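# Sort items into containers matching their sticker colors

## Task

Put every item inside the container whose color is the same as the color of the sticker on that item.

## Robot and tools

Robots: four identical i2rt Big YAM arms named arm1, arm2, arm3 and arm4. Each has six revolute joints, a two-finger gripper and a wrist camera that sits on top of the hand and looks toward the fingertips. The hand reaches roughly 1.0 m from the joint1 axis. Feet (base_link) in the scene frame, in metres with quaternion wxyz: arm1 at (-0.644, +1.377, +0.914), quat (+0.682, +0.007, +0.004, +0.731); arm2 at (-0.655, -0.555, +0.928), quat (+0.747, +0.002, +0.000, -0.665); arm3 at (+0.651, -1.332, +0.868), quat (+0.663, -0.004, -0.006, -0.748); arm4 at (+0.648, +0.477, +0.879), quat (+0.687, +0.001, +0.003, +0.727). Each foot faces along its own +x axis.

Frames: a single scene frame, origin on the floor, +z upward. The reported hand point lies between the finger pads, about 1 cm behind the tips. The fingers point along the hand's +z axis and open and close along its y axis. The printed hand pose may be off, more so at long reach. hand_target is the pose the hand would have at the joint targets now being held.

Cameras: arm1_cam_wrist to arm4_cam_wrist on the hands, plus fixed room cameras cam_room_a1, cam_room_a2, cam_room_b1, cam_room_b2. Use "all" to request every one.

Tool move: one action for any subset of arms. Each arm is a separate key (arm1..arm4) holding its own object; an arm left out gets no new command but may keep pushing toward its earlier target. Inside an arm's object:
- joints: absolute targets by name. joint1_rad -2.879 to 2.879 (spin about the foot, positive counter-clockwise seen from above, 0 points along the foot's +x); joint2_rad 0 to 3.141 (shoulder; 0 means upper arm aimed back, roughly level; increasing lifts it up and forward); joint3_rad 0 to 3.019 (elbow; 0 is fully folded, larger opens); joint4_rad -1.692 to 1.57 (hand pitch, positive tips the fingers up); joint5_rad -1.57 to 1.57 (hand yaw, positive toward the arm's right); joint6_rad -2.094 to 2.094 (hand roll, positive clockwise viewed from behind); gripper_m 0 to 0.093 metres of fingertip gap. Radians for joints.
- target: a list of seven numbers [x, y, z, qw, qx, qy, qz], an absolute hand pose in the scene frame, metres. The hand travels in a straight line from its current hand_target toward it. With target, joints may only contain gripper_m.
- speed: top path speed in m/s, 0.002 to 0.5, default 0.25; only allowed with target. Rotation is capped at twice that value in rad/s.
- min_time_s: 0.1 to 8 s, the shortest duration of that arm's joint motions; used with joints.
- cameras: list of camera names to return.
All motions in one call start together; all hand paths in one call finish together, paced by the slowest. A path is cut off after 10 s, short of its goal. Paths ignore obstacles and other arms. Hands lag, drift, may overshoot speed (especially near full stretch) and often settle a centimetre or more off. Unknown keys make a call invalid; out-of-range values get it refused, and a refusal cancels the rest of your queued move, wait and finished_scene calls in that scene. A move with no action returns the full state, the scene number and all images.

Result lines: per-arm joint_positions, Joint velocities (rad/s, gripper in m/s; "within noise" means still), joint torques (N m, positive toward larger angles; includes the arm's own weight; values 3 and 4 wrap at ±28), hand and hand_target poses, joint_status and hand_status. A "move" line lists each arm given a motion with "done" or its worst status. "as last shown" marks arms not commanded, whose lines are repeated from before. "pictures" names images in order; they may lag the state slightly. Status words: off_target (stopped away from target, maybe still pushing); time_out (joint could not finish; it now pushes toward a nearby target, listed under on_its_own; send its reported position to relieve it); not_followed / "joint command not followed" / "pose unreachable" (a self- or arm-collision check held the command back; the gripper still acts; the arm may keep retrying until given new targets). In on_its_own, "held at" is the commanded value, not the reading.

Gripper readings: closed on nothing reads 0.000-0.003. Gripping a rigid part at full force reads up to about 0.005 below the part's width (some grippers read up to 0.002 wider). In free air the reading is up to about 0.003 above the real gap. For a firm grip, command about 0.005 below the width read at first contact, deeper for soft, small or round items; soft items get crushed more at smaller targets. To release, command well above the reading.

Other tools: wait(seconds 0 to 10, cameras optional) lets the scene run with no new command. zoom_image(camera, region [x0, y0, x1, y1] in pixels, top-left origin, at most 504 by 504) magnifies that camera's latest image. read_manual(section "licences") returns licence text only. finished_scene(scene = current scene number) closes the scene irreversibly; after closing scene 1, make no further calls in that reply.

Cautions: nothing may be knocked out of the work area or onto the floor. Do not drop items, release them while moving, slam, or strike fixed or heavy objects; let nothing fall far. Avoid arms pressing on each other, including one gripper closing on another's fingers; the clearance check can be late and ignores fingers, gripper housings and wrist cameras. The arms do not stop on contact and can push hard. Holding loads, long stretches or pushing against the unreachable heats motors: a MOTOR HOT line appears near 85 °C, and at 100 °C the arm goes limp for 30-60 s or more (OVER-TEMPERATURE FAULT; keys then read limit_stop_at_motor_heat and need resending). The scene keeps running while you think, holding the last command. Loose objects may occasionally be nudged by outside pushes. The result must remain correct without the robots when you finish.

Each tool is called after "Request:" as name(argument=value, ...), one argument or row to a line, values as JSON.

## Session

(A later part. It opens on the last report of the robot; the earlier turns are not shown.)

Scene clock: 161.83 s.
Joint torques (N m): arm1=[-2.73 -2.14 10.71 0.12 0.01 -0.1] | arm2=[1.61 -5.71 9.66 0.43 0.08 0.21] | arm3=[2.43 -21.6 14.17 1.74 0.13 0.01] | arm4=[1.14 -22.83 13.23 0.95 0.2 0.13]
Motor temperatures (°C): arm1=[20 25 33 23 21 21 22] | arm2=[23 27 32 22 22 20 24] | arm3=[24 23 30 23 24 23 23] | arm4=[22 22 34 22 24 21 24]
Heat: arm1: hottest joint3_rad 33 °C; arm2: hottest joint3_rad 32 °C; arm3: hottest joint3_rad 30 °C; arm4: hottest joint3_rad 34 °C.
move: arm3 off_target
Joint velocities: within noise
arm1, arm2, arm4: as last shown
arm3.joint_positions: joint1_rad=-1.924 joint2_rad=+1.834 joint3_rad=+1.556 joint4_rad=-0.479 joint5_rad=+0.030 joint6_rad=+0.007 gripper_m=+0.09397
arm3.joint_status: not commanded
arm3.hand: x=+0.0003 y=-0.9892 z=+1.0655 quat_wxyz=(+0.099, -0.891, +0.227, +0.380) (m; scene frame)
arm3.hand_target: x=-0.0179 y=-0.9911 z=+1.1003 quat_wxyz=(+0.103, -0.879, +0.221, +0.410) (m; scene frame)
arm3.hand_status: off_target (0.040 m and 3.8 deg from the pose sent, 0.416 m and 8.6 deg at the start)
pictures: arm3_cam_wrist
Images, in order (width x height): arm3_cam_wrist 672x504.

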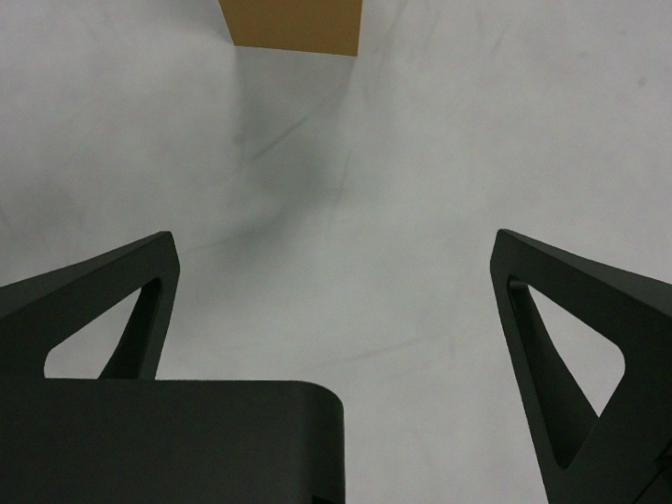

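Request:
move(
  arm4={"target":[-0.046,0.941,1.085,0.134,-0.859,0.2876,0.4008],"speed":0.2},
  arm3={"target":[-0.063,-0.991,1.09,0.12,-0.869,0.257,0.405],"speed":0.2},
  cameras=["arm3_cam_wrist","arm4_cam_wrist"],
)

Scene clock: 177.10 s.
Joint torques (N m): arm1=[-2.43 -2.84 10.73 0.32 -0.02 -0.06] | arm2=[1.55 -5.66 9.61 0.39 0.07 0.21] | arm3=[1.9 -21.83 14.24 1.2 0.17 0.02] | arm4=[1.2 -24.29 13.41 0.8 0.25 0.17]
Motor temperatures (°C): arm1=[20 25 33 23 21 21 22] | arm2=[23 26 31 22 22 20 23] | arm3=[24 23 31 23 24 23 23] | arm4=[22 25 39 22 24 21 24]
Heat: arm1: hottest joint3_rad 33 °C; arm2: hottest joint3_rad 31 °C; arm3: hottest joint3_rad 31 °C; arm4: hottest joint3_rad 39 °C.
move: arm3 off_target; arm4 off_target
Joint velocities: within noise
arm1, arm2: as last shown
arm3.joint_positions: joint1_rad=-1.867 joint2_rad=+1.933 joint3_rad=+1.701 joint4_rad=-0.501 joint5_rad=+0.130 joint6_rad=+0.088 gripper_m=+0.09397
arm3.joint_status: not commanded
arm3.hand: x=-0.0482 y=-0.9939 z=+1.0703 quat_wxyz=(+0.119, -0.877, +0.256, +0.389) (m; scene frame)
arm3.hand_target: x=-0.0617 y=-0.9915 z=+1.0903 quat_wxyz=(+0.120, -0.869, +0.257, +0.406) (m; scene frame)
arm3.hand_status: off_target (0.025 m and 2.1 deg from the pose sent, 0.068 m and 5.7 deg at the start)
arm4.joint_positions: joint1_rad=+0.938 joint2_rad=+2.065 joint3_rad=+1.863 joint4_rad=-0.523 joint5_rad=+0.054 joint6_rad=+0.028 gripper_m=+0.09396
arm4.joint_status: not commanded
arm4.hand: x=-0.0342 y=+0.9339 z=+1.0715 quat_wxyz=(-0.133, +0.866, -0.283, -0.390) (m; scene frame)
arm4.hand_target: x=-0.0451 y=+0.9402 z=+1.0849 quat_wxyz=(-0.134, +0.859, -0.287, -0.401) (m; scene frame)
arm4.hand_status: off_target (0.019 m and 1.6 deg from the pose sent, 0.054 m and 4.9 deg at the start)
pictures: arm3_cam_wrist, arm4_cam_wrist
Images, in order (width x height): arm3_cam_wrist 672x504, arm4_cam_wrist 672x504.

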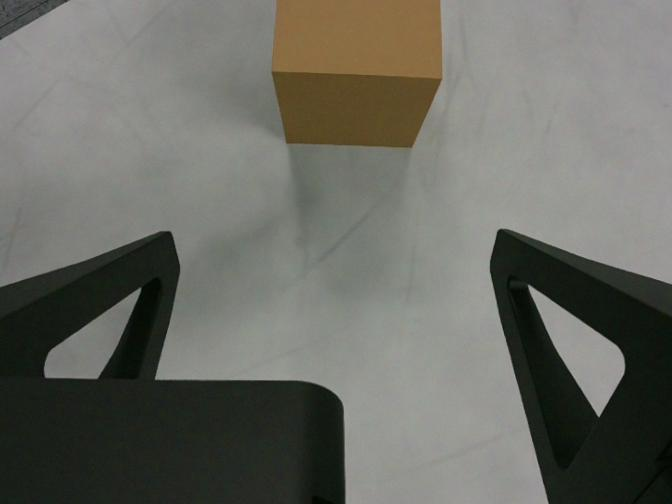

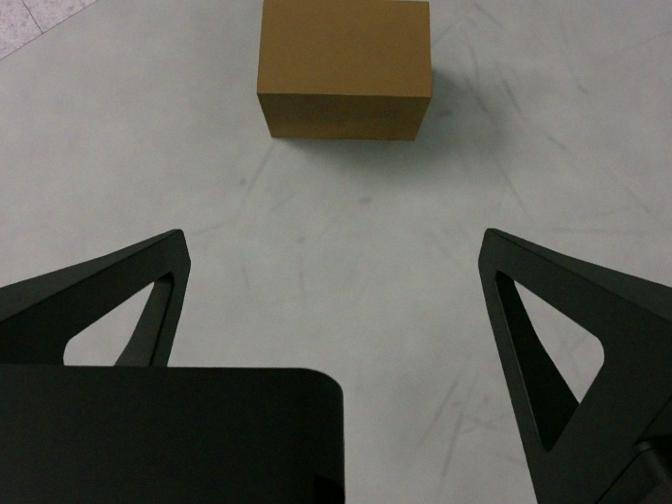

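Request:
move(
  arm4={"target":[-0.097,0.983,1.057,0.134,-0.859,0.2876,0.4008],"speed":0.2},
  arm3={"target":[-0.108,-0.951,1.068,0.12,-0.869,0.257,0.405],"speed":0.2},
  cameras=["arm3_cam_wrist","arm4_cam_wrist"],
)

Scene clock: 188.87 s.
Joint torques (N m): arm1=[-2.61 -2.14 10.82 0.17 0.02 -0.05] | arm2=[1.61 -5.77 9.63 0.39 0.07 0.21] | arm3=[0.67 -25.35 14.6 1.24 0 -0.12] | arm4=[0.03 -27.58 13.5 0.75 -0.01 0.12]
Motor temperatures (°C): arm1=[20 25 33 23 21 21 22] | arm2=[23 26 31 22 22 20 23] | arm3=[24 24 32 23 24 23 23] | arm4=[22 26 42 22 24 21 24]
Heat: arm1: hottest joint3_rad 33 °C; arm2: hottest joint3_rad 31 °C; arm3: hottest joint3_rad 32 °C; arm4: hottest joint3_rad 42 °C.
move: arm3 off_target; arm4 off_target
Joint velocities: within noise
arm1, arm2: as last shown
arm3.joint_positions: joint1_rad=-1.875 joint2_rad=+2.114 joint3_rad=+1.922 joint4_rad=-0.549 joint5_rad=+0.115 joint6_rad=+0.085 gripper_m=+0.09397
arm3.joint_status: not commanded
arm3.hand: x=-0.0997 y=-0.9671 z=+1.0422 quat_wxyz=(+0.114, -0.879, +0.256, +0.386) (m; scene frame)
arm3.hand_target: x=-0.1061 y=-0.9517 z=+1.0681 quat_wxyz=(+0.120, -0.869, +0.257, +0.405) (m; scene frame)
arm3.hand_status: off_target (0.031 m and 2.6 deg from the pose sent, 0.074 m and 2.1 deg at the start)
arm4.joint_positions: joint1_rad=+0.938 joint2_rad=+2.297 joint3_rad=+2.189 joint4_rad=-0.616 joint5_rad=+0.054 joint6_rad=+0.028 gripper_m=+0.09396
arm4.joint_status: not commanded
arm4.hand: x=-0.0916 y=+0.9711 z=+1.0438 quat_wxyz=(-0.133, +0.866, -0.283, -0.390) (m; scene frame)
arm4.hand_target: x=-0.0960 y=+0.9823 z=+1.0571 quat_wxyz=(-0.134, +0.859, -0.288, -0.402) (m; scene frame)
arm4.hand_status: off_target (0.019 m and 1.6 deg from the pose sent, 0.081 m and 1.6 deg at the start)
pictures: arm3_cam_wrist, arm4_cam_wrist
Images, in order (width x height): arm3_cam_wrist 672x504, arm4_cam_wrist 672x504.

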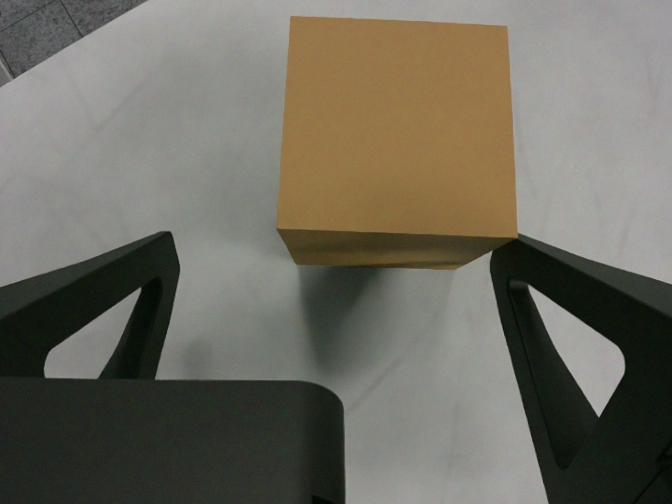

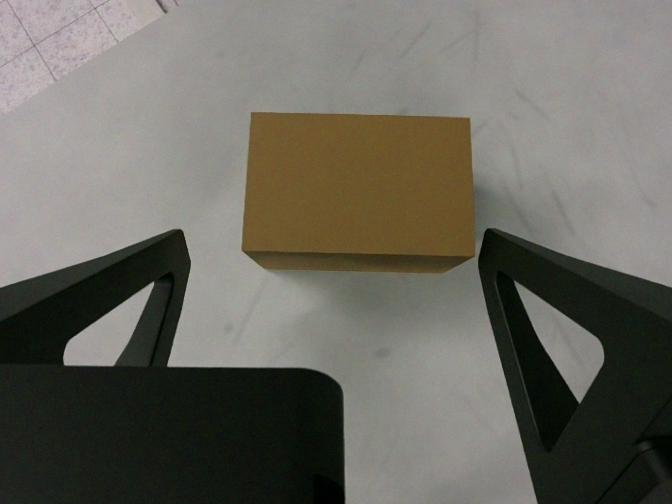

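Request:
move(
  arm4={"target":[-0.090,0.990,1.052,0.134,-0.859,0.2876,0.4008],"speed":0.15},
  arm3={"target":[-0.098,-0.928,1.063,0.12,-0.869,0.257,0.405],"speed":0.15},
  cameras=["arm3_cam_wrist","arm4_cam_wrist"],
)

Scene clock: 196.23 s.
Joint torques (N m): arm1=[-2.9 -2.26 10.92 0.29 -0.06 -0.04] | arm2=[1.55 -5.77 9.65 0.44 0.07 0.21] | arm3=[1.14 -24.64 14.41 1.63 -0.02 -0.12] | arm4=[0.73 -27.28 12.11 1.37 -0.05 0.02]
Motor temperatures (°C): arm1=[20 24 32 23 21 21 22] | arm2=[23 26 31 22 22 20 23] | arm3=[24 24 32 23 24 23 23] | arm4=[22 25 43 22 24 21 24]
Heat: arm1: hottest joint3_rad 32 °C; arm2: hottest joint3_rad 31 °C; arm3: hottest joint3_rad 32 °C; arm4: hottest joint3_rad 43 °C.
move: arm3 off_target; arm4 off_target
Joint velocities: within noise
arm1, arm2: as last shown
arm3.joint_positions: joint1_rad=-1.918 joint2_rad=+2.114 joint3_rad=+1.922 joint4_rad=-0.549 joint5_rad=+0.088 joint6_rad=+0.064 gripper_m=+0.09397
arm3.joint_status: not commanded
arm3.hand: x=-0.0859 y=-0.9393 z=+1.0416 quat_wxyz=(+0.115, -0.878, +0.260, +0.385) (m; scene frame)
arm3.hand_target: x=-0.0964 y=-0.9289 z=+1.0631 quat_wxyz=(+0.120, -0.869, +0.257, +0.405) (m; scene frame)
arm3.hand_status: off_target (0.027 m and 2.7 deg from the pose sent, 0.044 m and 2.5 deg at the start)
arm4.joint_positions: joint1_rad=+0.921 joint2_rad=+2.297 joint3_rad=+2.189 joint4_rad=-0.616 joint5_rad=+0.044 joint6_rad=+0.028 gripper_m=+0.09396
arm4.joint_status: not commanded
arm4.hand: x=-0.0844 y=+0.9818 z=+1.0437 quat_wxyz=(-0.131, +0.865, -0.288, -0.390) (m; scene frame)
arm4.hand_target: x=-0.0895 y=+0.9895 z=+1.0521 quat_wxyz=(-0.134, +0.859, -0.288, -0.401) (m; scene frame)
arm4.hand_status: off_target (0.013 m and 1.4 deg from the pose sent, 0.021 m and 1.6 deg at the start)
pictures: arm3_cam_wrist, arm4_cam_wrist
Images, in order (width x height): arm3_cam_wrist 672x504, arm4_cam_wrist 672x504.

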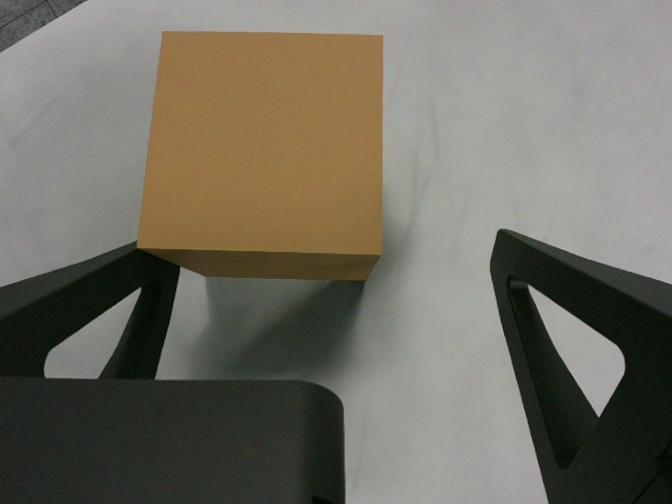

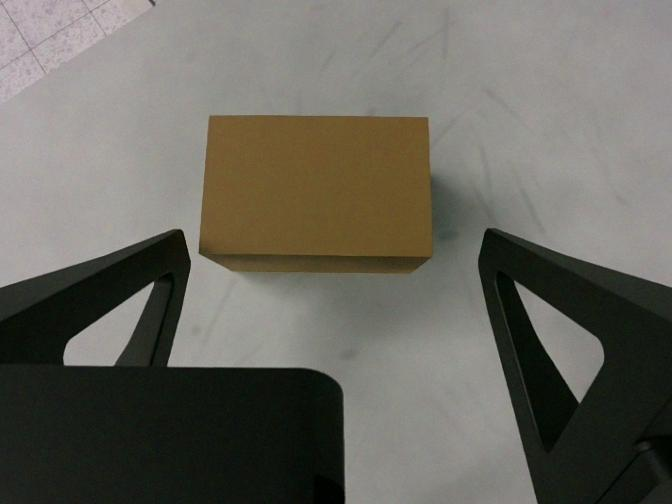

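Request:
move(
  arm4={"target":[-0.097,0.980,1.050,0.134,-0.859,0.2876,0.4008],"speed":0.1},
  arm3={"target":[-0.109,-0.948,1.062,0.12,-0.869,0.257,0.405],"speed":0.1},
  cameras=["arm3_cam_wrist","arm4_cam_wrist"],
)

Scene clock: 211.50 s.
Joint torques (N m): arm1=[-2.96 -2.55 11.02 0.21 -0.01 -0.06] | arm2=[1.55 -5.77 9.65 0.42 0.07 0.21] | arm3=[2.26 -24.35 14.68 1.57 0.18 0.03] | arm4=[1.73 -27.4 12.07 1.4 0.24 0.14]
Motor temperatures (°C): arm1=[20 24 32 23 21 21 22] | arm2=[23 25 31 22 22 20 23] | arm3=[24 25 33 23 24 23 23] | arm4=[22 25 44 22 24 21 24]
Heat: arm1: hottest joint3_rad 32 °C; arm2: hottest joint3_rad 31 °C; arm3: hottest joint3_rad 33 °C; arm4: hottest joint3_rad 44 °C.
move: arm3 off_target; arm4 off_target
Joint velocities: within noise
arm1, arm2: as last shown
arm3.joint_positions: joint1_rad=-1.903 joint2_rad=+2.114 joint3_rad=+1.922 joint4_rad=-0.549 joint5_rad=+0.107 joint6_rad=+0.069 gripper_m=+0.09397
arm3.joint_status: not commanded
arm3.hand: x=-0.0900 y=-0.9475 z=+1.0419 quat_wxyz=(+0.119, -0.878, +0.259, +0.384) (m; scene frame)
arm3.hand_target: x=-0.1073 y=-0.9489 z=+1.0621 quat_wxyz=(+0.120, -0.869, +0.257, +0.405) (m; scene frame)
arm3.hand_status: off_target (0.028 m and 2.6 deg from the pose sent, 0.032 m and 2.6 deg at the start)
arm4.joint_positions: joint1_rad=+0.925 joint2_rad=+2.297 joint3_rad=+2.189 joint4_rad=-0.616 joint5_rad=+0.049 joint6_rad=+0.028 gripper_m=+0.09396
arm4.joint_status: not commanded
arm4.hand: x=-0.0860 y=+0.9794 z=+1.0437 quat_wxyz=(-0.133, +0.865, -0.287, -0.390) (m; scene frame)
arm4.hand_target: x=-0.0964 y=+0.9797 z=+1.0501 quat_wxyz=(-0.134, +0.859, -0.288, -0.401) (m; scene frame)
arm4.hand_status: off_target (0.013 m and 1.4 deg from the pose sent, 0.014 m and 1.4 deg at the start)
pictures: arm3_cam_wrist, arm4_cam_wrist
Images, in order (width x height): arm3_cam_wrist 672x504, arm4_cam_wrist 672x504.

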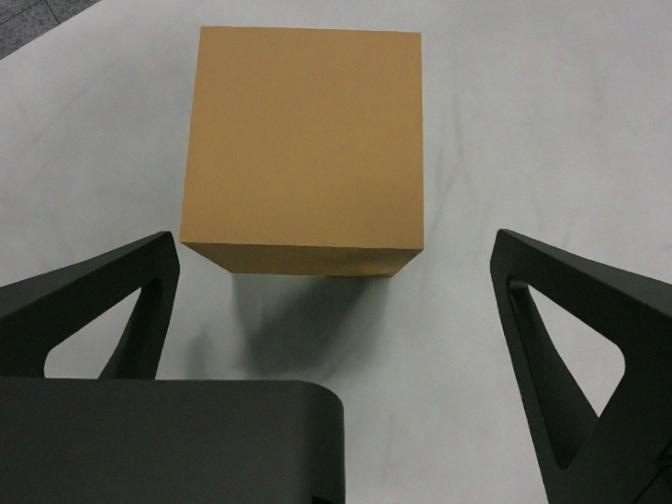

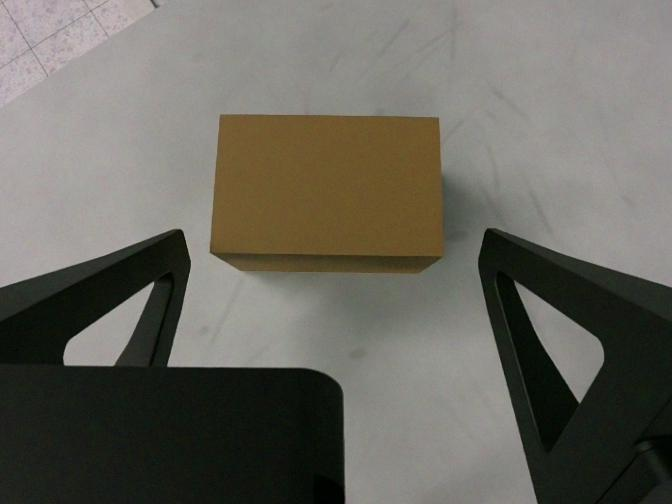

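Request:
move(
  arm4={"target":[-0.114,0.993,1.026,0.134,-0.859,0.2876,0.4008],"speed":0.12},
  arm3={"target":[-0.128,-0.937,1.044,0.12,-0.869,0.257,0.405],"speed":0.12},
  cameras=["arm3_cam_wrist","arm4_cam_wrist"],
)

Scene clock: 218.23 s.
Joint torques (N m): arm1=[-2.55 -2.84 10.85 0.21 -0.03 -0.07] | arm2=[1.49 -5.66 9.66 0.39 0.07 0.21] | arm3=[2.14 -25.29 14.68 1.24 0.1 0] | arm4=[1.08 -26.75 13.48 1.05 0.16 0.12]
Motor temperatures (°C): arm1=[20 24 32 23 21 21 22] | arm2=[23 25 31 22 22 20 23] | arm3=[24 26 33 23 24 23 23] | arm4=[22 25 44 22 24 21 24]
Heat: arm1: hottest joint3_rad 32 °C; arm2: hottest joint3_rad 31 °C; arm3: hottest joint3_rad 33 °C; arm4: hottest joint3_rad 44 °C.
move: arm3 off_target; arm4 off_target
Joint velocities: within noise
arm1.joint_positions: joint1_rad=-2.294 joint2_rad=+1.043 joint3_rad=+1.062 joint4_rad=-1.561 joint5_rad=-0.007 joint6_rad=-0.015 gripper_m=+0.09297
arm1.joint_status: not commanded
arm1.hand: x=-0.4183 y=+1.2076 z=+1.1614 quat_wxyz=(-0.007, -0.314, -0.949, +0.003) (m; scene frame)
arm1.hand_target: x=-0.4199 y=+1.2051 z=+1.1601 quat_wxyz=(+0.000, -0.316, -0.949, +0.000) (m; scene frame)
arm1.hand_status: not commanded
arm2: as last shown
arm3.joint_positions: joint1_rad=-1.903 joint2_rad=+2.191 joint3_rad=+2.012 joint4_rad=-0.549 joint5_rad=+0.107 joint6_rad=+0.071 gripper_m=+0.09397
arm3.joint_status: not commanded
arm3.hand: x=-0.1119 y=-0.9370 z=+1.0275 quat_wxyz=(+0.120, -0.876, +0.260, +0.389) (m; scene frame)
arm3.hand_target: x=-0.1266 y=-0.9377 z=+1.0441 quat_wxyz=(+0.120, -0.869, +0.257, +0.405) (m; scene frame)
arm3.hand_status: off_target (0.023 m and 2.0 deg from the pose sent, 0.039 m and 2.6 deg at the start)
arm4.joint_positions: joint1_rad=+0.925 joint2_rad=+2.378 joint3_rad=+2.274 joint4_rad=-0.616 joint5_rad=+0.049 joint6_rad=+0.028 gripper_m=+0.09396
arm4.joint_status: not commanded
arm4.hand: x=-0.1020 y=+0.9899 z=+1.0206 quat_wxyz=(-0.133, +0.864, -0.287, -0.392) (m; scene frame)
arm4.hand_target: x=-0.1130 y=+0.9925 z=+1.0261 quat_wxyz=(-0.134, +0.859, -0.288, -0.402) (m; scene frame)
arm4.hand_status: off_target (0.014 m and 1.2 deg from the pose sent, 0.036 m and 1.4 deg at the start)
pictures: arm3_cam_wrist, arm4_cam_wrist
Images, in order (width x height): arm3_cam_wrist 672x504, arm4_cam_wrist 672x504.

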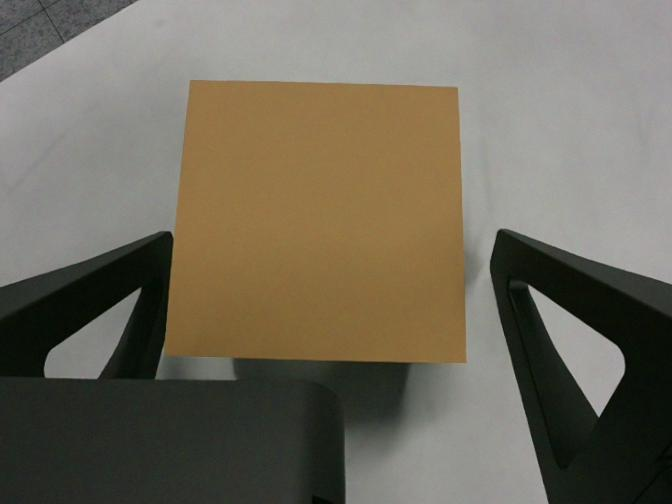

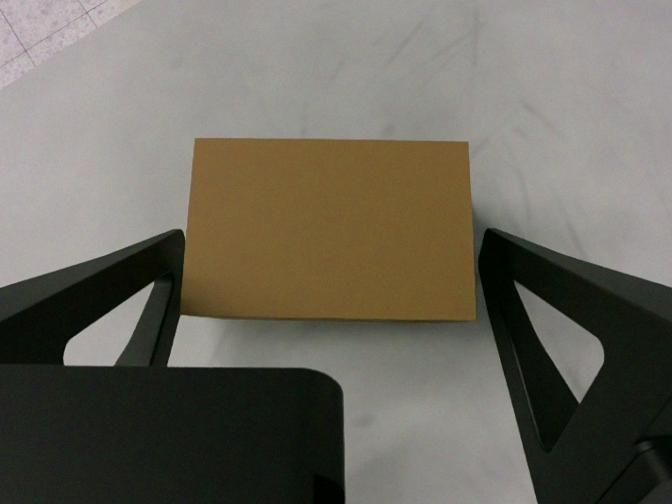

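Request:
move(
  arm4={"target":[-0.119,0.997,1.012,0.134,-0.859,0.2876,0.4008],"speed":0.1},
  arm3={"target":[-0.133,-0.938,1.028,0.12,-0.869,0.257,0.405],"speed":0.1},
  cameras=["arm3_cam_wrist","arm4_cam_wrist"],
)

Scene clock: 224.47 s.
Joint torques (N m): arm1=[-2.61 -2.43 10.8 0.17 0.02 -0.06] | arm2=[1.44 -5.89 9.66 0.39 0.07 0.21] | arm3=[2.32 -23.77 14.24 2.06 0.17 0] | arm4=[1.32 -26.34 13.37 1.17 0.18 0.1]
Motor temperatures (°C): arm1=[20 24 32 23 21 21 22] | arm2=[23 25 31 22 22 20 23] | arm3=[24 26 33 23 24 23 23] | arm4=[22 27 45 22 24 21 24]
Heat: arm1: hottest joint3_rad 32 °C; arm2: hottest joint3_rad 31 °C; arm3: hottest joint3_rad 33 °C; arm4: hottest joint3_rad 45 °C.
move: arm3 off_target; arm4 off_target
Joint velocities: within noise
arm1, arm2: as last shown
arm3.joint_positions: joint1_rad=-1.903 joint2_rad=+2.195 joint3_rad=+2.012 joint4_rad=-0.543 joint5_rad=+0.108 joint6_rad=+0.073 gripper_m=+0.09397
arm3.joint_status: not commanded
arm3.hand: x=-0.1128 y=-0.9364 z=+1.0254 quat_wxyz=(+0.120, -0.875, +0.261, +0.390) (m; scene frame)
arm3.hand_target: x=-0.1315 y=-0.9388 z=+1.0279 quat_wxyz=(+0.120, -0.869, +0.257, +0.405) (m; scene frame)
arm3.hand_status: off_target (0.020 m and 1.9 deg from the pose sent, 0.021 m and 2.0 deg at the start)
arm4.joint_positions: joint1_rad=+0.925 joint2_rad=+2.400 joint3_rad=+2.299 joint4_rad=-0.616 joint5_rad=+0.049 joint6_rad=+0.028 gripper_m=+0.09396
arm4.joint_status: not commanded
arm4.hand: x=-0.1064 y=+0.9928 z=+1.0159 quat_wxyz=(-0.134, +0.863, -0.287, -0.393) (m; scene frame)
arm4.hand_target: x=-0.1178 y=+0.9964 z=+1.0122 quat_wxyz=(-0.134, +0.859, -0.288, -0.402) (m; scene frame)
arm4.hand_status: off_target (0.014 m and 1.0 deg from the pose sent, 0.020 m and 1.2 deg at the start)
pictures: arm3_cam_wrist, arm4_cam_wrist
Images, in order (width x height): arm3_cam_wrist 672x504, arm4_cam_wrist 672x504.

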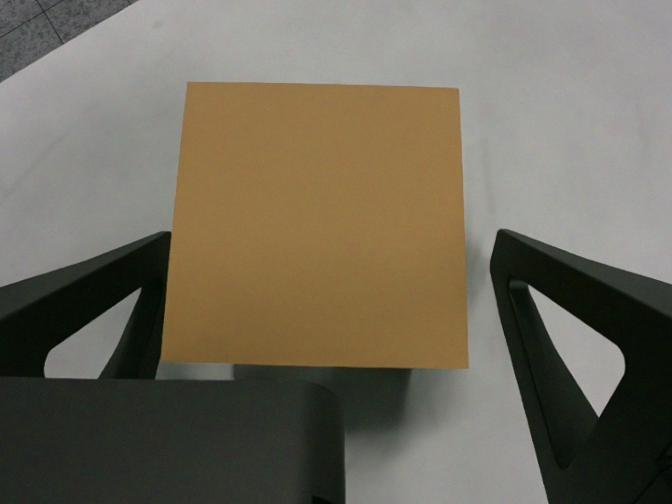

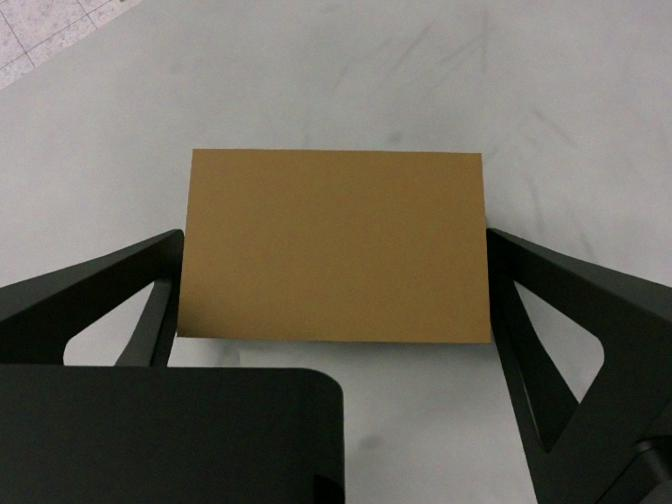

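Close.

Request:
move(
  arm4={"joints":{"gripper_m":0.056}},
  arm3={"joints":{"gripper_m":0.04}},
  cameras=["arm3_cam_wrist","arm4_cam_wrist"],
)

Scene clock: 226.97 s.
Joint torques (N m): arm1=[-3.25 -2.32 10.92 0.14 0.02 -0.07] | arm2=[1.49 -5.66 9.62 0.39 0.07 0.21] | arm3=[2.32 -23.77 14.23 1.92 0.16 -0.01] | arm4=[1.38 -26.75 13.49 1.29 0.14 0.12]
Motor temperatures (°C): arm1=[20 24 32 23 21 21 22] | arm2=[23 25 31 22 22 20 23] | arm3=[24 26 33 23 24 23 23] | arm4=[22 27 44 22 24 21 24]
Heat: arm1: hottest joint3_rad 32 °C; arm2: hottest joint3_rad 31 °C; arm3: hottest joint3_rad 33 °C; arm4: hottest joint3_rad 44 °C.
move: arm3 off_target; arm4 off_target
Joint velocities: within noise
arm1: as last shown
arm2.joint_positions: joint1_rad=+0.869 joint2_rad=+1.054 joint3_rad=+1.069 joint4_rad=-1.548 joint5_rad=+0.002 joint6_rad=+0.013 gripper_m=+0.08993
arm2.joint_status: not commanded
arm2.hand: x=-0.4183 y=-0.7141 z=+1.1793 quat_wxyz=(-0.018, -0.294, -0.956, +0.005) (m; scene frame)
arm2.hand_target: x=-0.4202 y=-0.7100 z=+1.1702 quat_wxyz=(+0.000, -0.297, -0.955, +0.000) (m; scene frame)
arm2.hand_status: not commanded
arm3.joint_positions: joint1_rad=-1.900 joint2_rad=+2.196 joint3_rad=+2.012 joint4_rad=-0.539 joint5_rad=+0.108 joint6_rad=+0.074 gripper_m=+0.05296
arm3.joint_status: gripper_m off_target (ended at +0.05299, target +0.04000)
arm3.hand: x=-0.1147 y=-0.9383 z=+1.0256 quat_wxyz=(+0.119, -0.874, +0.260, +0.392) (m; scene frame)
arm3.hand_target: x=-0.1315 y=-0.9388 z=+1.0282 quat_wxyz=(+0.120, -0.869, +0.257, +0.405) (m; scene frame)
arm3.hand_status: not commanded
arm4.joint_positions: joint1_rad=+0.925 joint2_rad=+2.400 joint3_rad=+2.299 joint4_rad=-0.616 joint5_rad=+0.049 joint6_rad=+0.028 gripper_m=+0.06942
arm4.joint_status: gripper_m off_target (ended at +0.06945, target +0.05600)
arm4.hand: x=-0.1064 y=+0.9928 z=+1.0155 quat_wxyz=(-0.134, +0.863, -0.287, -0.393) (m; scene frame)
arm4.hand_target: x=-0.1179 y=+0.9963 z=+1.0121 quat_wxyz=(-0.134, +0.859, -0.288, -0.402) (m; scene frame)
arm4.hand_status: not commanded
pictures: arm3_cam_wrist, arm4_cam_wrist
Images, in order (width x height): arm3_cam_wrist 672x504, arm4_cam_wrist 672x504.

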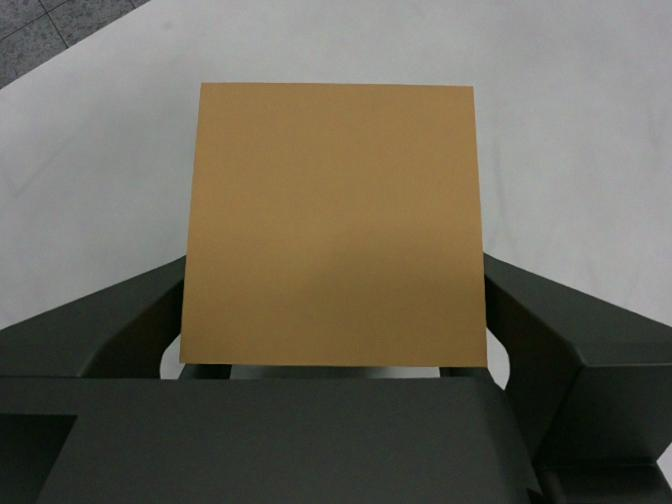

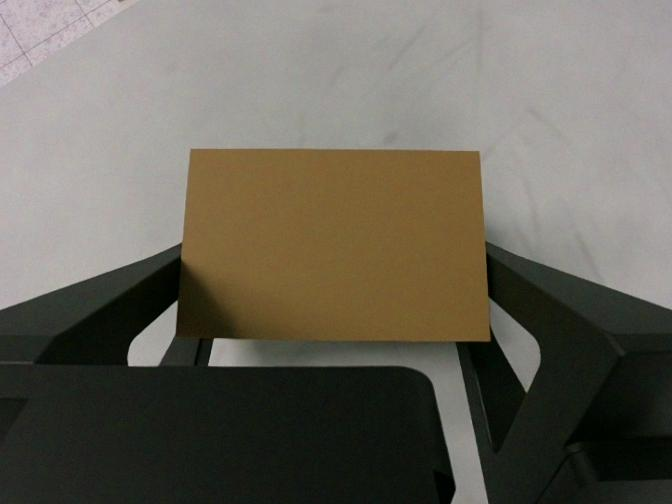

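Request:
move(
  arm3={"target":[-0.118,-0.938,1.125,0.12,-0.869,0.257,0.405],"speed":0.2},
  arm4={"target":[-0.110,0.996,1.125,0.134,-0.859,0.2876,0.4008],"speed":0.2},
)

Request:
move(
  arm3={"target":[0.30,-1.145,1.2,0.12,-0.869,0.257,0.405],"speed":0.3},
  arm4={"target":[0.30,0.70,1.2,0.134,-0.859,0.2876,0.4008],"speed":0.3},
  cameras=["arm3_cam_wrist","arm4_cam_wrist"],
)

Scene clock: 249.97 s.
Joint torques (N m): arm1=[-2.67 -2.49 10.86 0.35 0.03 -0.05] | arm2=[1.38 -5.77 9.68 0.39 0.07 0.22] | arm3=[1.67 -28.04 14.87 1.24 -0.03 -0.07] | arm4=[0.97 -27.05 13.34 0.87 0 0.1]
Motor temperatures (°C): arm1=[20 24 32 23 21 21 21] | arm2=[23 25 31 22 22 20 23] | arm3=[24 28 34 23 24 23 24] | arm4=[22 27 42 22 24 21 25]
Heat: arm1: hottest joint3_rad 32 °C; arm2: hottest joint3_rad 31 °C; arm3: hottest joint3_rad 34 °C; arm4: hottest joint3_rad 42 °C.
move: arm3 off_target; arm4 done
Joint velocities: within noise
arm1, arm2: as last shown
arm3.joint_positions: joint1_rad=-1.900 joint2_rad=+2.167 joint3_rad=+2.132 joint4_rad=-0.724 joint5_rad=+0.108 joint6_rad=+0.074 gripper_m=+0.05302
arm3.joint_status: not commanded
arm3.hand: x=-0.1080 y=-0.9410 z=+1.0834 quat_wxyz=(+0.116, -0.882, +0.261, +0.376) (m; scene frame)
arm3.hand_target: x=-0.1157 y=-0.9390 z=+1.1249 quat_wxyz=(+0.120, -0.869, +0.257, +0.405) (m; scene frame)
arm3.hand_status: off_target (0.043 m and 3.7 deg from the pose sent, 0.100 m and 1.7 deg at the start)
arm4.joint_positions: joint1_rad=+0.925 joint2_rad=+2.406 joint3_rad=+2.593 joint4_rad=-0.898 joint5_rad=+0.049 joint6_rad=+0.028 gripper_m=+0.06942
arm4.joint_status: not commanded
arm4.hand: x=-0.1038 y=+0.9918 z=+1.1245 quat_wxyz=(-0.134, +0.862, -0.287, -0.396) (m; scene frame)
arm4.hand_target: x=-0.1093 y=+0.9957 z=+1.1248 quat_wxyz=(-0.134, +0.859, -0.288, -0.402) (m; scene frame)
arm4.hand_status: done (0.008 m and 0.7 deg from the pose sent, 0.110 m and 1.0 deg at the start)
pictures: none

Scene clock: 252.43 s.
Joint torques (N m): arm1=[-2.84 -1.49 10.8 0.28 -0.02 -0.06] | arm2=[1.32 -5.71 9.63 0.42 0.07 0.22] | arm3=[2.32 -4.31 9.77 1.33 0.19 0.03] | arm4=[1.55 -4.95 9.84 0.76 0.25 0.17]
Motor temperatures (°C): arm1=[20 24 32 23 21 21 21] | arm2=[23 25 31 22 22 20 23] | arm3=[24 28 34 23 24 23 24] | arm4=[22 27 42 22 24 21 26]
Heat: arm1: hottest joint3_rad 32 °C; arm2: hottest joint3_rad 31 °C; arm3: hottest joint3_rad 34 °C; arm4: hottest joint3_rad 42 °C.
move: arm3 done; arm4 done
Joint velocities: within noise
arm1, arm2: as last shown
arm3.joint_positions: joint1_rad=-1.888 joint2_rad=+0.849 joint3_rad=+0.945 joint4_rad=-0.778 joint5_rad=+0.121 joint6_rad=+0.081 gripper_m=+0.05303
arm3.joint_status: not commanded
arm3.hand: x=+0.3027 y=-1.1401 z=+1.2052 quat_wxyz=(+0.125, -0.865, +0.259, +0.410) (m; scene frame)
arm3.hand_target: x=+0.3001 y=-1.1449 z=+1.2000 quat_wxyz=(+0.120, -0.869, +0.257, +0.405) (m; scene frame)
arm3.hand_status: done (0.008 m and 0.9 deg from the pose sent, 0.471 m and 3.7 deg at the start)
arm4.joint_positions: joint1_rad=+0.984 joint2_rad=+0.898 joint3_rad=+0.930 joint4_rad=-0.716 joint5_rad=+0.094 joint6_rad=+0.062 gripper_m=+0.06942
arm4.joint_status: not commanded
arm4.hand: x=+0.3022 y=+0.7014 z=+1.2047 quat_wxyz=(-0.138, +0.857, -0.283, -0.408) (m; scene frame)
arm4.hand_target: x=+0.3001 y=+0.6999 z=+1.1999 quat_wxyz=(-0.134, +0.859, -0.288, -0.401) (m; scene frame)
arm4.hand_status: done (0.005 m and 1.1 deg from the pose sent, 0.504 m and 0.7 deg at the start)
pictures: arm3_cam_wrist, arm4_cam_wrist
Images, in order (width x height): arm3_cam_wrist 672x504, arm4_cam_wrist 672x504.

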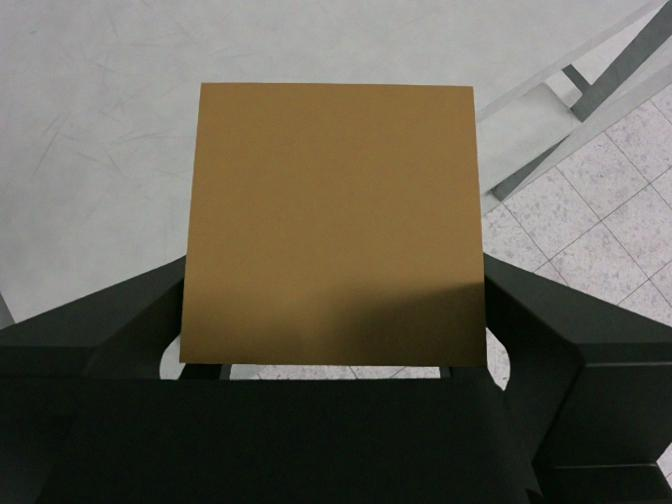

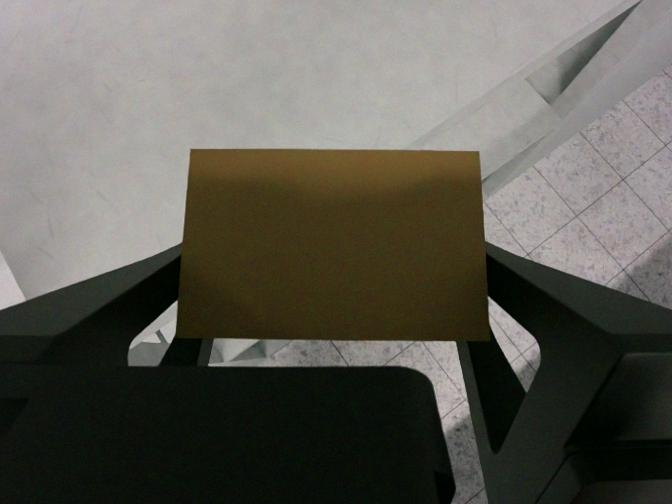

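Request:
move(
  arm3={"joints":{"joint2_rad":0.8,"joint3_rad":1.0,"joint4_rad":-1.3,"joint5_rad":0,"joint6_rad":0}},
  arm4={"joints":{"joint2_rad":0.8,"joint3_rad":1.0,"joint4_rad":-1.3,"joint5_rad":0,"joint6_rad":0}},
)

Request:
move(
  arm3={"joints":{"joint1_rad":1.1},"min_time_s":3.5},
  arm4={"joints":{"joint1_rad":-1.2},"min_time_s":3},
  cameras=["arm3_cam_wrist","arm4_cam_wrist","cam_room_a1","cam_room_a2"],
)

Scene clock: 258.37 s.
Joint torques (N m): arm1=[-2.55 -3.02 10.73 0.2 0 -0.02] | arm2=[1.38 -5.95 9.65 0.4 0.07 0.21] | arm3=[2.14 -3.6 14.13 0.54 -0.09 -0.12] | arm4=[1.61 -2.61 12.37 0.42 -0.03 -0.11]
Motor temperatures (°C): arm1=[20 24 32 23 21 21 21] | arm2=[23 25 31 22 22 20 23] | arm3=[24 27 34 23 24 23 24] | arm4=[22 27 41 22 24 21 26]
Heat: arm1: hottest joint3_rad 32 °C; arm2: hottest joint3_rad 31 °C; arm3: hottest joint3_rad 34 °C; arm4: hottest joint3_rad 41 °C.
move: arm3 done; arm4 done
Joint velocities: within noise
arm1, arm2: as last shown
arm3.joint_positions: joint1_rad=-1.887 joint2_rad=+0.803 joint3_rad=+0.945 joint4_rad=-1.294 joint5_rad=+0.003 joint6_rad=+0.007 gripper_m=+0.05303
arm3.joint_status: all done
arm3.hand: x=+0.3914 y=-1.2058 z=+1.1430 quat_wxyz=(+0.039, -0.955, +0.217, +0.201) (m; scene frame)
arm3.hand_target: x=+0.3833 y=-1.2064 z=+1.1699 quat_wxyz=(+0.043, -0.951, +0.206, +0.226) (m; scene frame)
arm3.hand_status: not commanded
arm4.joint_positions: joint1_rad=+0.985 joint2_rad=+0.794 joint3_rad=+0.951 joint4_rad=-1.289 joint5_rad=+0.003 joint6_rad=+0.013 gripper_m=+0.06943
arm4.joint_status: all done
arm4.hand: x=+0.4016 y=+0.6244 z=+1.1634 quat_wxyz=(-0.055, +0.940, -0.263, -0.212) (m; scene frame)
arm4.hand_target: x=+0.3952 y=+0.6254 z=+1.1844 quat_wxyz=(-0.058, +0.939, -0.252, -0.227) (m; scene frame)
arm4.hand_status: not commanded
pictures: none

Scene clock: 262.20 s.
Joint torques (N m): arm1=[-2.43 -2.49 10.95 0.27 0 -0.05] | arm2=[1.49 -5.83 9.63 0.38 0.07 0.22] | arm3=[1.96 -3.37 14.16 0.55 0.05 -0.11] | arm4=[1.03 -2.67 12.49 0.38 0.04 -0.07]
Motor temperatures (°C): arm1=[20 24 32 23 21 21 21] | arm2=[23 25 31 22 22 20 23] | arm3=[24 27 34 23 24 23 24] | arm4=[22 27 41 22 24 21 26]
Heat: arm1: hottest joint3_rad 32 °C; arm2: hottest joint3_rad 31 °C; arm3: hottest joint3_rad 34 °C; arm4: hottest joint3_rad 41 °C.
move: arm3 done; arm4 done
Joint velocities: within noise
arm1, arm2: as last shown
arm3.joint_positions: joint1_rad=+1.091 joint2_rad=+0.803 joint3_rad=+0.945 joint4_rad=-1.294 joint5_rad=+0.000 joint6_rad=+0.006 gripper_m=+0.05315
arm3.joint_status: all done
arm3.hand: x=+0.8868 y=-1.4901 z=+1.1475 quat_wxyz=(-0.201, -0.291, -0.933, +0.067) (m; scene frame)
arm3.hand_target: x=+0.8939 y=-1.4915 z=+1.1745 quat_wxyz=(-0.226, -0.282, -0.930, +0.074) (m; scene frame)
arm3.hand_status: not commanded
arm4.joint_positions: joint1_rad=-1.199 joint2_rad=+0.794 joint3_rad=+0.951 joint4_rad=-1.289 joint5_rad=+0.001 joint6_rad=+0.012 gripper_m=+0.06942
arm4.joint_status: all done
arm4.hand: x=+0.9110 y=+0.5970 z=+1.1610 quat_wxyz=(-0.210, +0.201, -0.956, -0.046) (m; scene frame)
arm4.hand_target: x=+0.9167 y=+0.5997 z=+1.1820 quat_wxyz=(-0.226, +0.207, -0.951, -0.048) (m; scene frame)
arm4.hand_status: not commanded
pictures: arm3_cam_wrist, arm4_cam_wrist, cam_room_a1, cam_room_a2
Images, in order (width x height): arm3_cam_wrist 672x504, arm4_cam_wrist 672x504, cam_room_a1 672x504, cam_room_a2 672x504.

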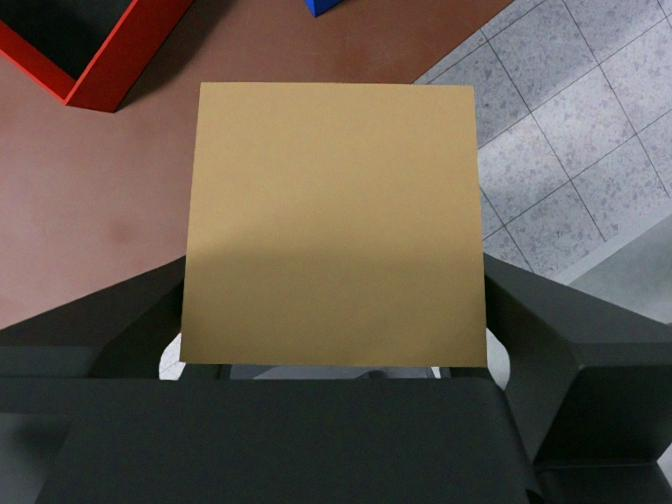

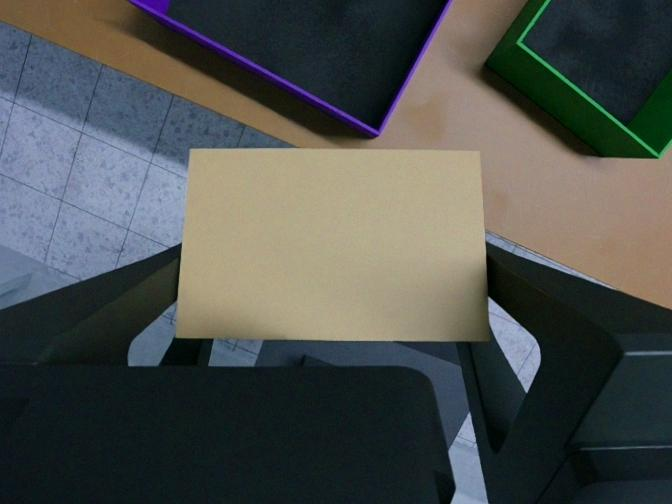

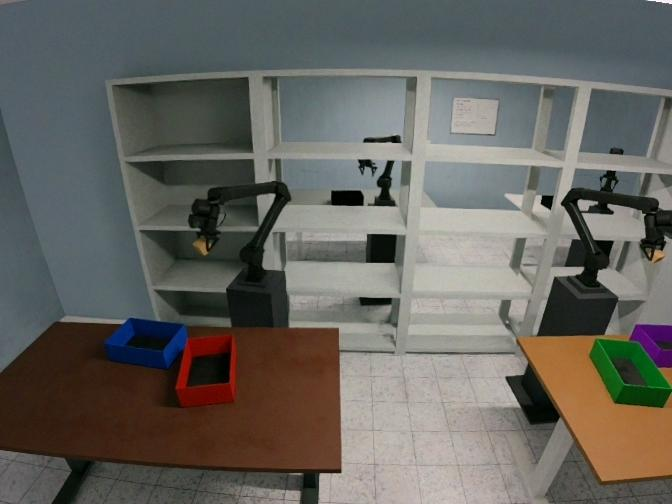

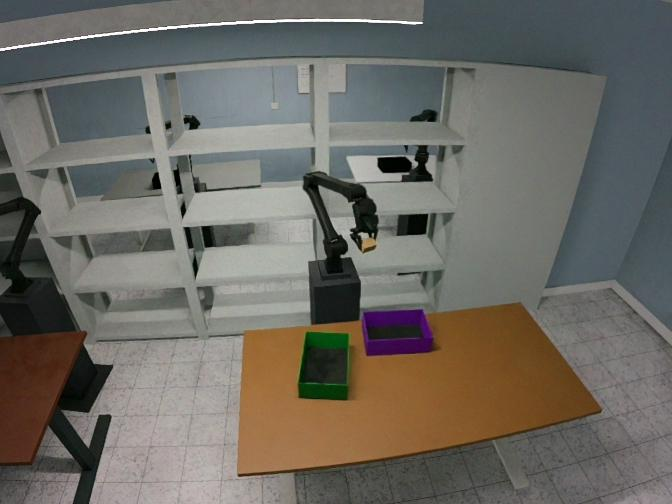

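Request:
move(
  arm3={"target":[1.08,-1.685,1.0,0.3979,0.3055,0.8533,-0.1425],"speed":0.25},
  arm4={"target":[1.044,0.702,0.98,0.4087,-0.2315,0.8764,0.1079],"speed":0.25},
  cameras=["arm3_cam_wrist","arm4_cam_wrist","cam_room_a1"],
)

Scene clock: 290.60 s.
Joint torques (N m): arm1=[-2.32 -2.67 10.67 0.23 -0.04 -0.08] | arm2=[1.49 -5.89 9.62 0.4 0.07 0.21] | arm3=[0.15 -14.15 10.55 2.3 0.02 0.02] | arm4=[1.38 -9.41 7.69 1.95 0.07 -0.07]
Motor temperatures (°C): arm1=[20 24 32 23 21 21 21] | arm2=[23 25 31 22 22 20 23] | arm3=[24 26 35 23 24 23 24] | arm4=[22 25 41 22 24 21 26]
Heat: arm1: hottest joint3_rad 32 °C; arm2: hottest joint3_rad 31 °C; arm3: hottest joint3_rad 35 °C; arm4: hottest joint3_rad 41 °C.
move: arm3 off_target; arm4 done
Joint velocities: within noise
arm1, arm2: as last shown
arm3.joint_positions: joint1_rad=+1.012 joint2_rad=+1.501 joint3_rad=+0.830 joint4_rad=-0.099 joint5_rad=-0.011 joint6_rad=-0.005 gripper_m=+0.05315
arm3.joint_status: not commanded
arm3.hand: x=+1.0719 y=-1.6688 z=+0.9755 quat_wxyz=(-0.372, -0.300, -0.869, +0.132) (m; scene frame)
arm3.hand_target: x=+1.0791 y=-1.6843 z=+1.0003 quat_wxyz=(-0.398, -0.305, -0.853, +0.143) (m; scene frame)
arm3.hand_status: off_target (0.030 m and 3.7 deg from the pose sent, 0.312 m and 25.9 deg at the start)
arm4.joint_positions: joint1_rad=-1.118 joint2_rad=+1.273 joint3_rad=+0.552 joint4_rad=+0.001 joint5_rad=+0.001 joint6_rad=+0.012 gripper_m=+0.06942
arm4.joint_status: not commanded
arm4.hand: x=+1.0408 y=+0.6962 z=+0.9734 quat_wxyz=(-0.397, +0.224, -0.884, -0.105) (m; scene frame)
arm4.hand_target: x=+1.0438 y=+0.7019 z=+0.9799 quat_wxyz=(-0.408, +0.231, -0.876, -0.108) (m; scene frame)
arm4.hand_status: done (0.009 m and 1.9 deg from the pose sent, 0.248 m and 25.8 deg at the start)
pictures: arm3_cam_wrist, arm4_cam_wrist, cam_room_a1
Images, in order (width x height): arm3_cam_wrist 672x504, arm4_cam_wrist 672x504, cam_room_a1 672x504.

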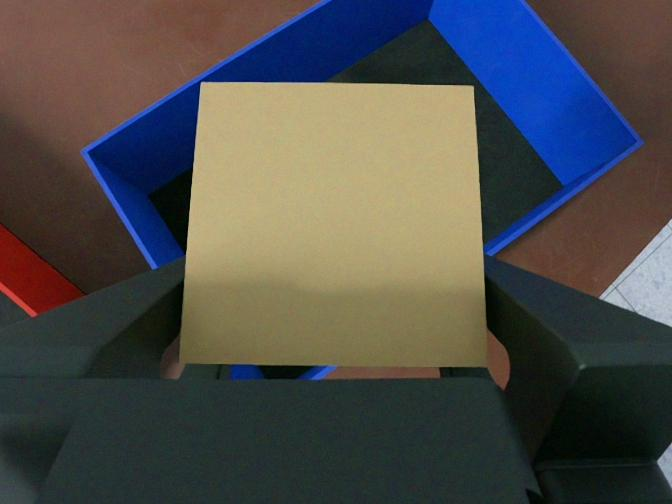

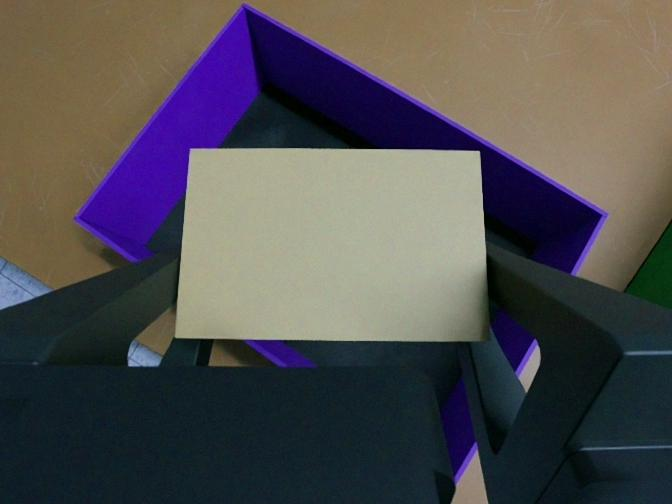

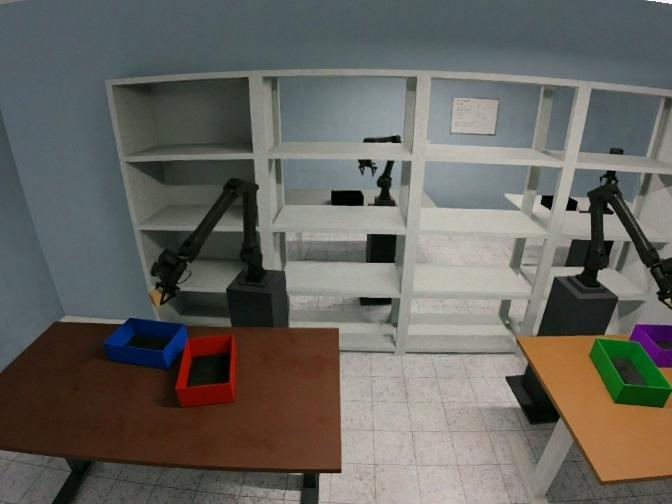

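Request:
move(
  arm3={"target":[1.109,-1.73,0.89,0.3965,0.3136,0.850,-0.1463],"speed":0.15},
  arm4={"target":[1.052,0.708,0.86,0.4087,-0.2315,0.8764,0.1079],"speed":0.15},
  cameras=["arm3_cam_wrist","arm4_cam_wrist","cam_room_a1","cam_room_a2"],
)

Scene clock: 303.43 s.
Joint torques (N m): arm1=[-2.9 -1.96 10.86 0.09 0 -0.06] | arm2=[1.55 -5.71 9.63 0.39 0.07 0.21] | arm3=[0.09 -15.91 9.87 2.32 -0.08 -0.02] | arm4=[1.44 -11.22 4.11 1.99 0.18 -0.05]
Motor temperatures (°C): arm1=[20 24 33 23 21 21 21] | arm2=[23 25 31 22 22 20 23] | arm3=[24 25 35 23 24 23 25] | arm4=[22 25 39 22 24 21 26]
Heat: arm1: hottest joint3_rad 33 °C; arm2: hottest joint3_rad 31 °C; arm3: hottest joint3_rad 35 °C; arm4: hottest joint3_rad 39 °C.
move: arm3 off_target; arm4 done
Joint velocities: within noise
arm1.joint_positions: joint1_rad=-2.294 joint2_rad=+1.043 joint3_rad=+1.062 joint4_rad=-1.561 joint5_rad=-0.007 joint6_rad=-0.015 gripper_m=+0.09297
arm1.joint_status: not commanded
arm1.hand: x=-0.4183 y=+1.2076 z=+1.1614 quat_wxyz=(-0.007, -0.314, -0.949, +0.003) (m; scene frame)
arm1.hand_target: x=-0.4199 y=+1.2051 z=+1.1601 quat_wxyz=(+0.000, -0.316, -0.949, +0.000) (m; scene frame)
arm1.hand_status: not commanded
arm2: as last shown
arm3.joint_positions: joint1_rad=+0.986 joint2_rad=+1.822 joint3_rad=+0.873 joint4_rad=+0.182 joint5_rad=-0.014 joint6_rad=-0.005 gripper_m=+0.05315
arm3.joint_status: not commanded
arm3.hand: x=+1.0957 y=-1.7083 z=+0.8711 quat_wxyz=(-0.372, -0.311, -0.864, +0.136) (m; scene frame)
arm3.hand_target: x=+1.1078 y=-1.7291 z=+0.8908 quat_wxyz=(-0.397, -0.314, -0.850, +0.147) (m; scene frame)
arm3.hand_status: off_target (0.032 m and 3.5 deg from the pose sent, 0.111 m and 4.2 deg at the start)
arm4.joint_positions: joint1_rad=-1.115 joint2_rad=+1.689 joint3_rad=+0.494 joint4_rad=+0.485 joint5_rad=+0.001 joint6_rad=+0.012 gripper_m=+0.06942
arm4.joint_status: not commanded
arm4.hand: x=+1.0508 y=+0.7033 z=+0.8579 quat_wxyz=(-0.401, +0.225, -0.882, -0.107) (m; scene frame)
arm4.hand_target: x=+1.0520 y=+0.7080 z=+0.8600 quat_wxyz=(-0.408, +0.231, -0.876, -0.108) (m; scene frame)
arm4.hand_status: done (0.005 m and 1.3 deg from the pose sent, 0.115 m and 1.8 deg at the start)
pictures: arm3_cam_wrist, arm4_cam_wrist, cam_room_a1, cam_room_a2
Images, in order (width x height): arm3_cam_wrist 672x504, arm4_cam_wrist 672x504, cam_room_a1 672x504, cam_room_a2 672x504.

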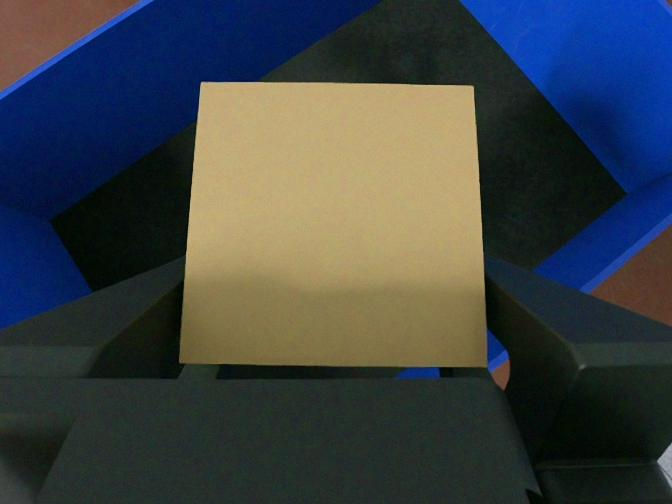

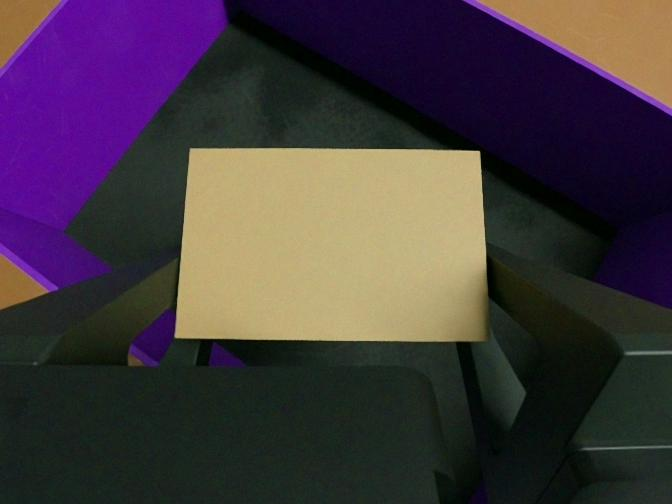

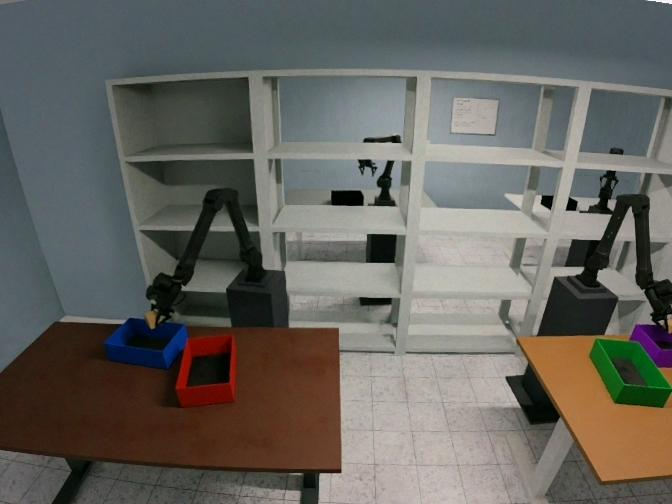

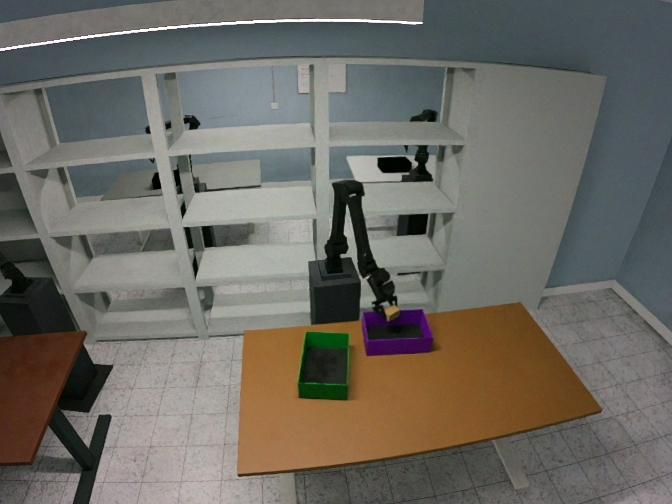

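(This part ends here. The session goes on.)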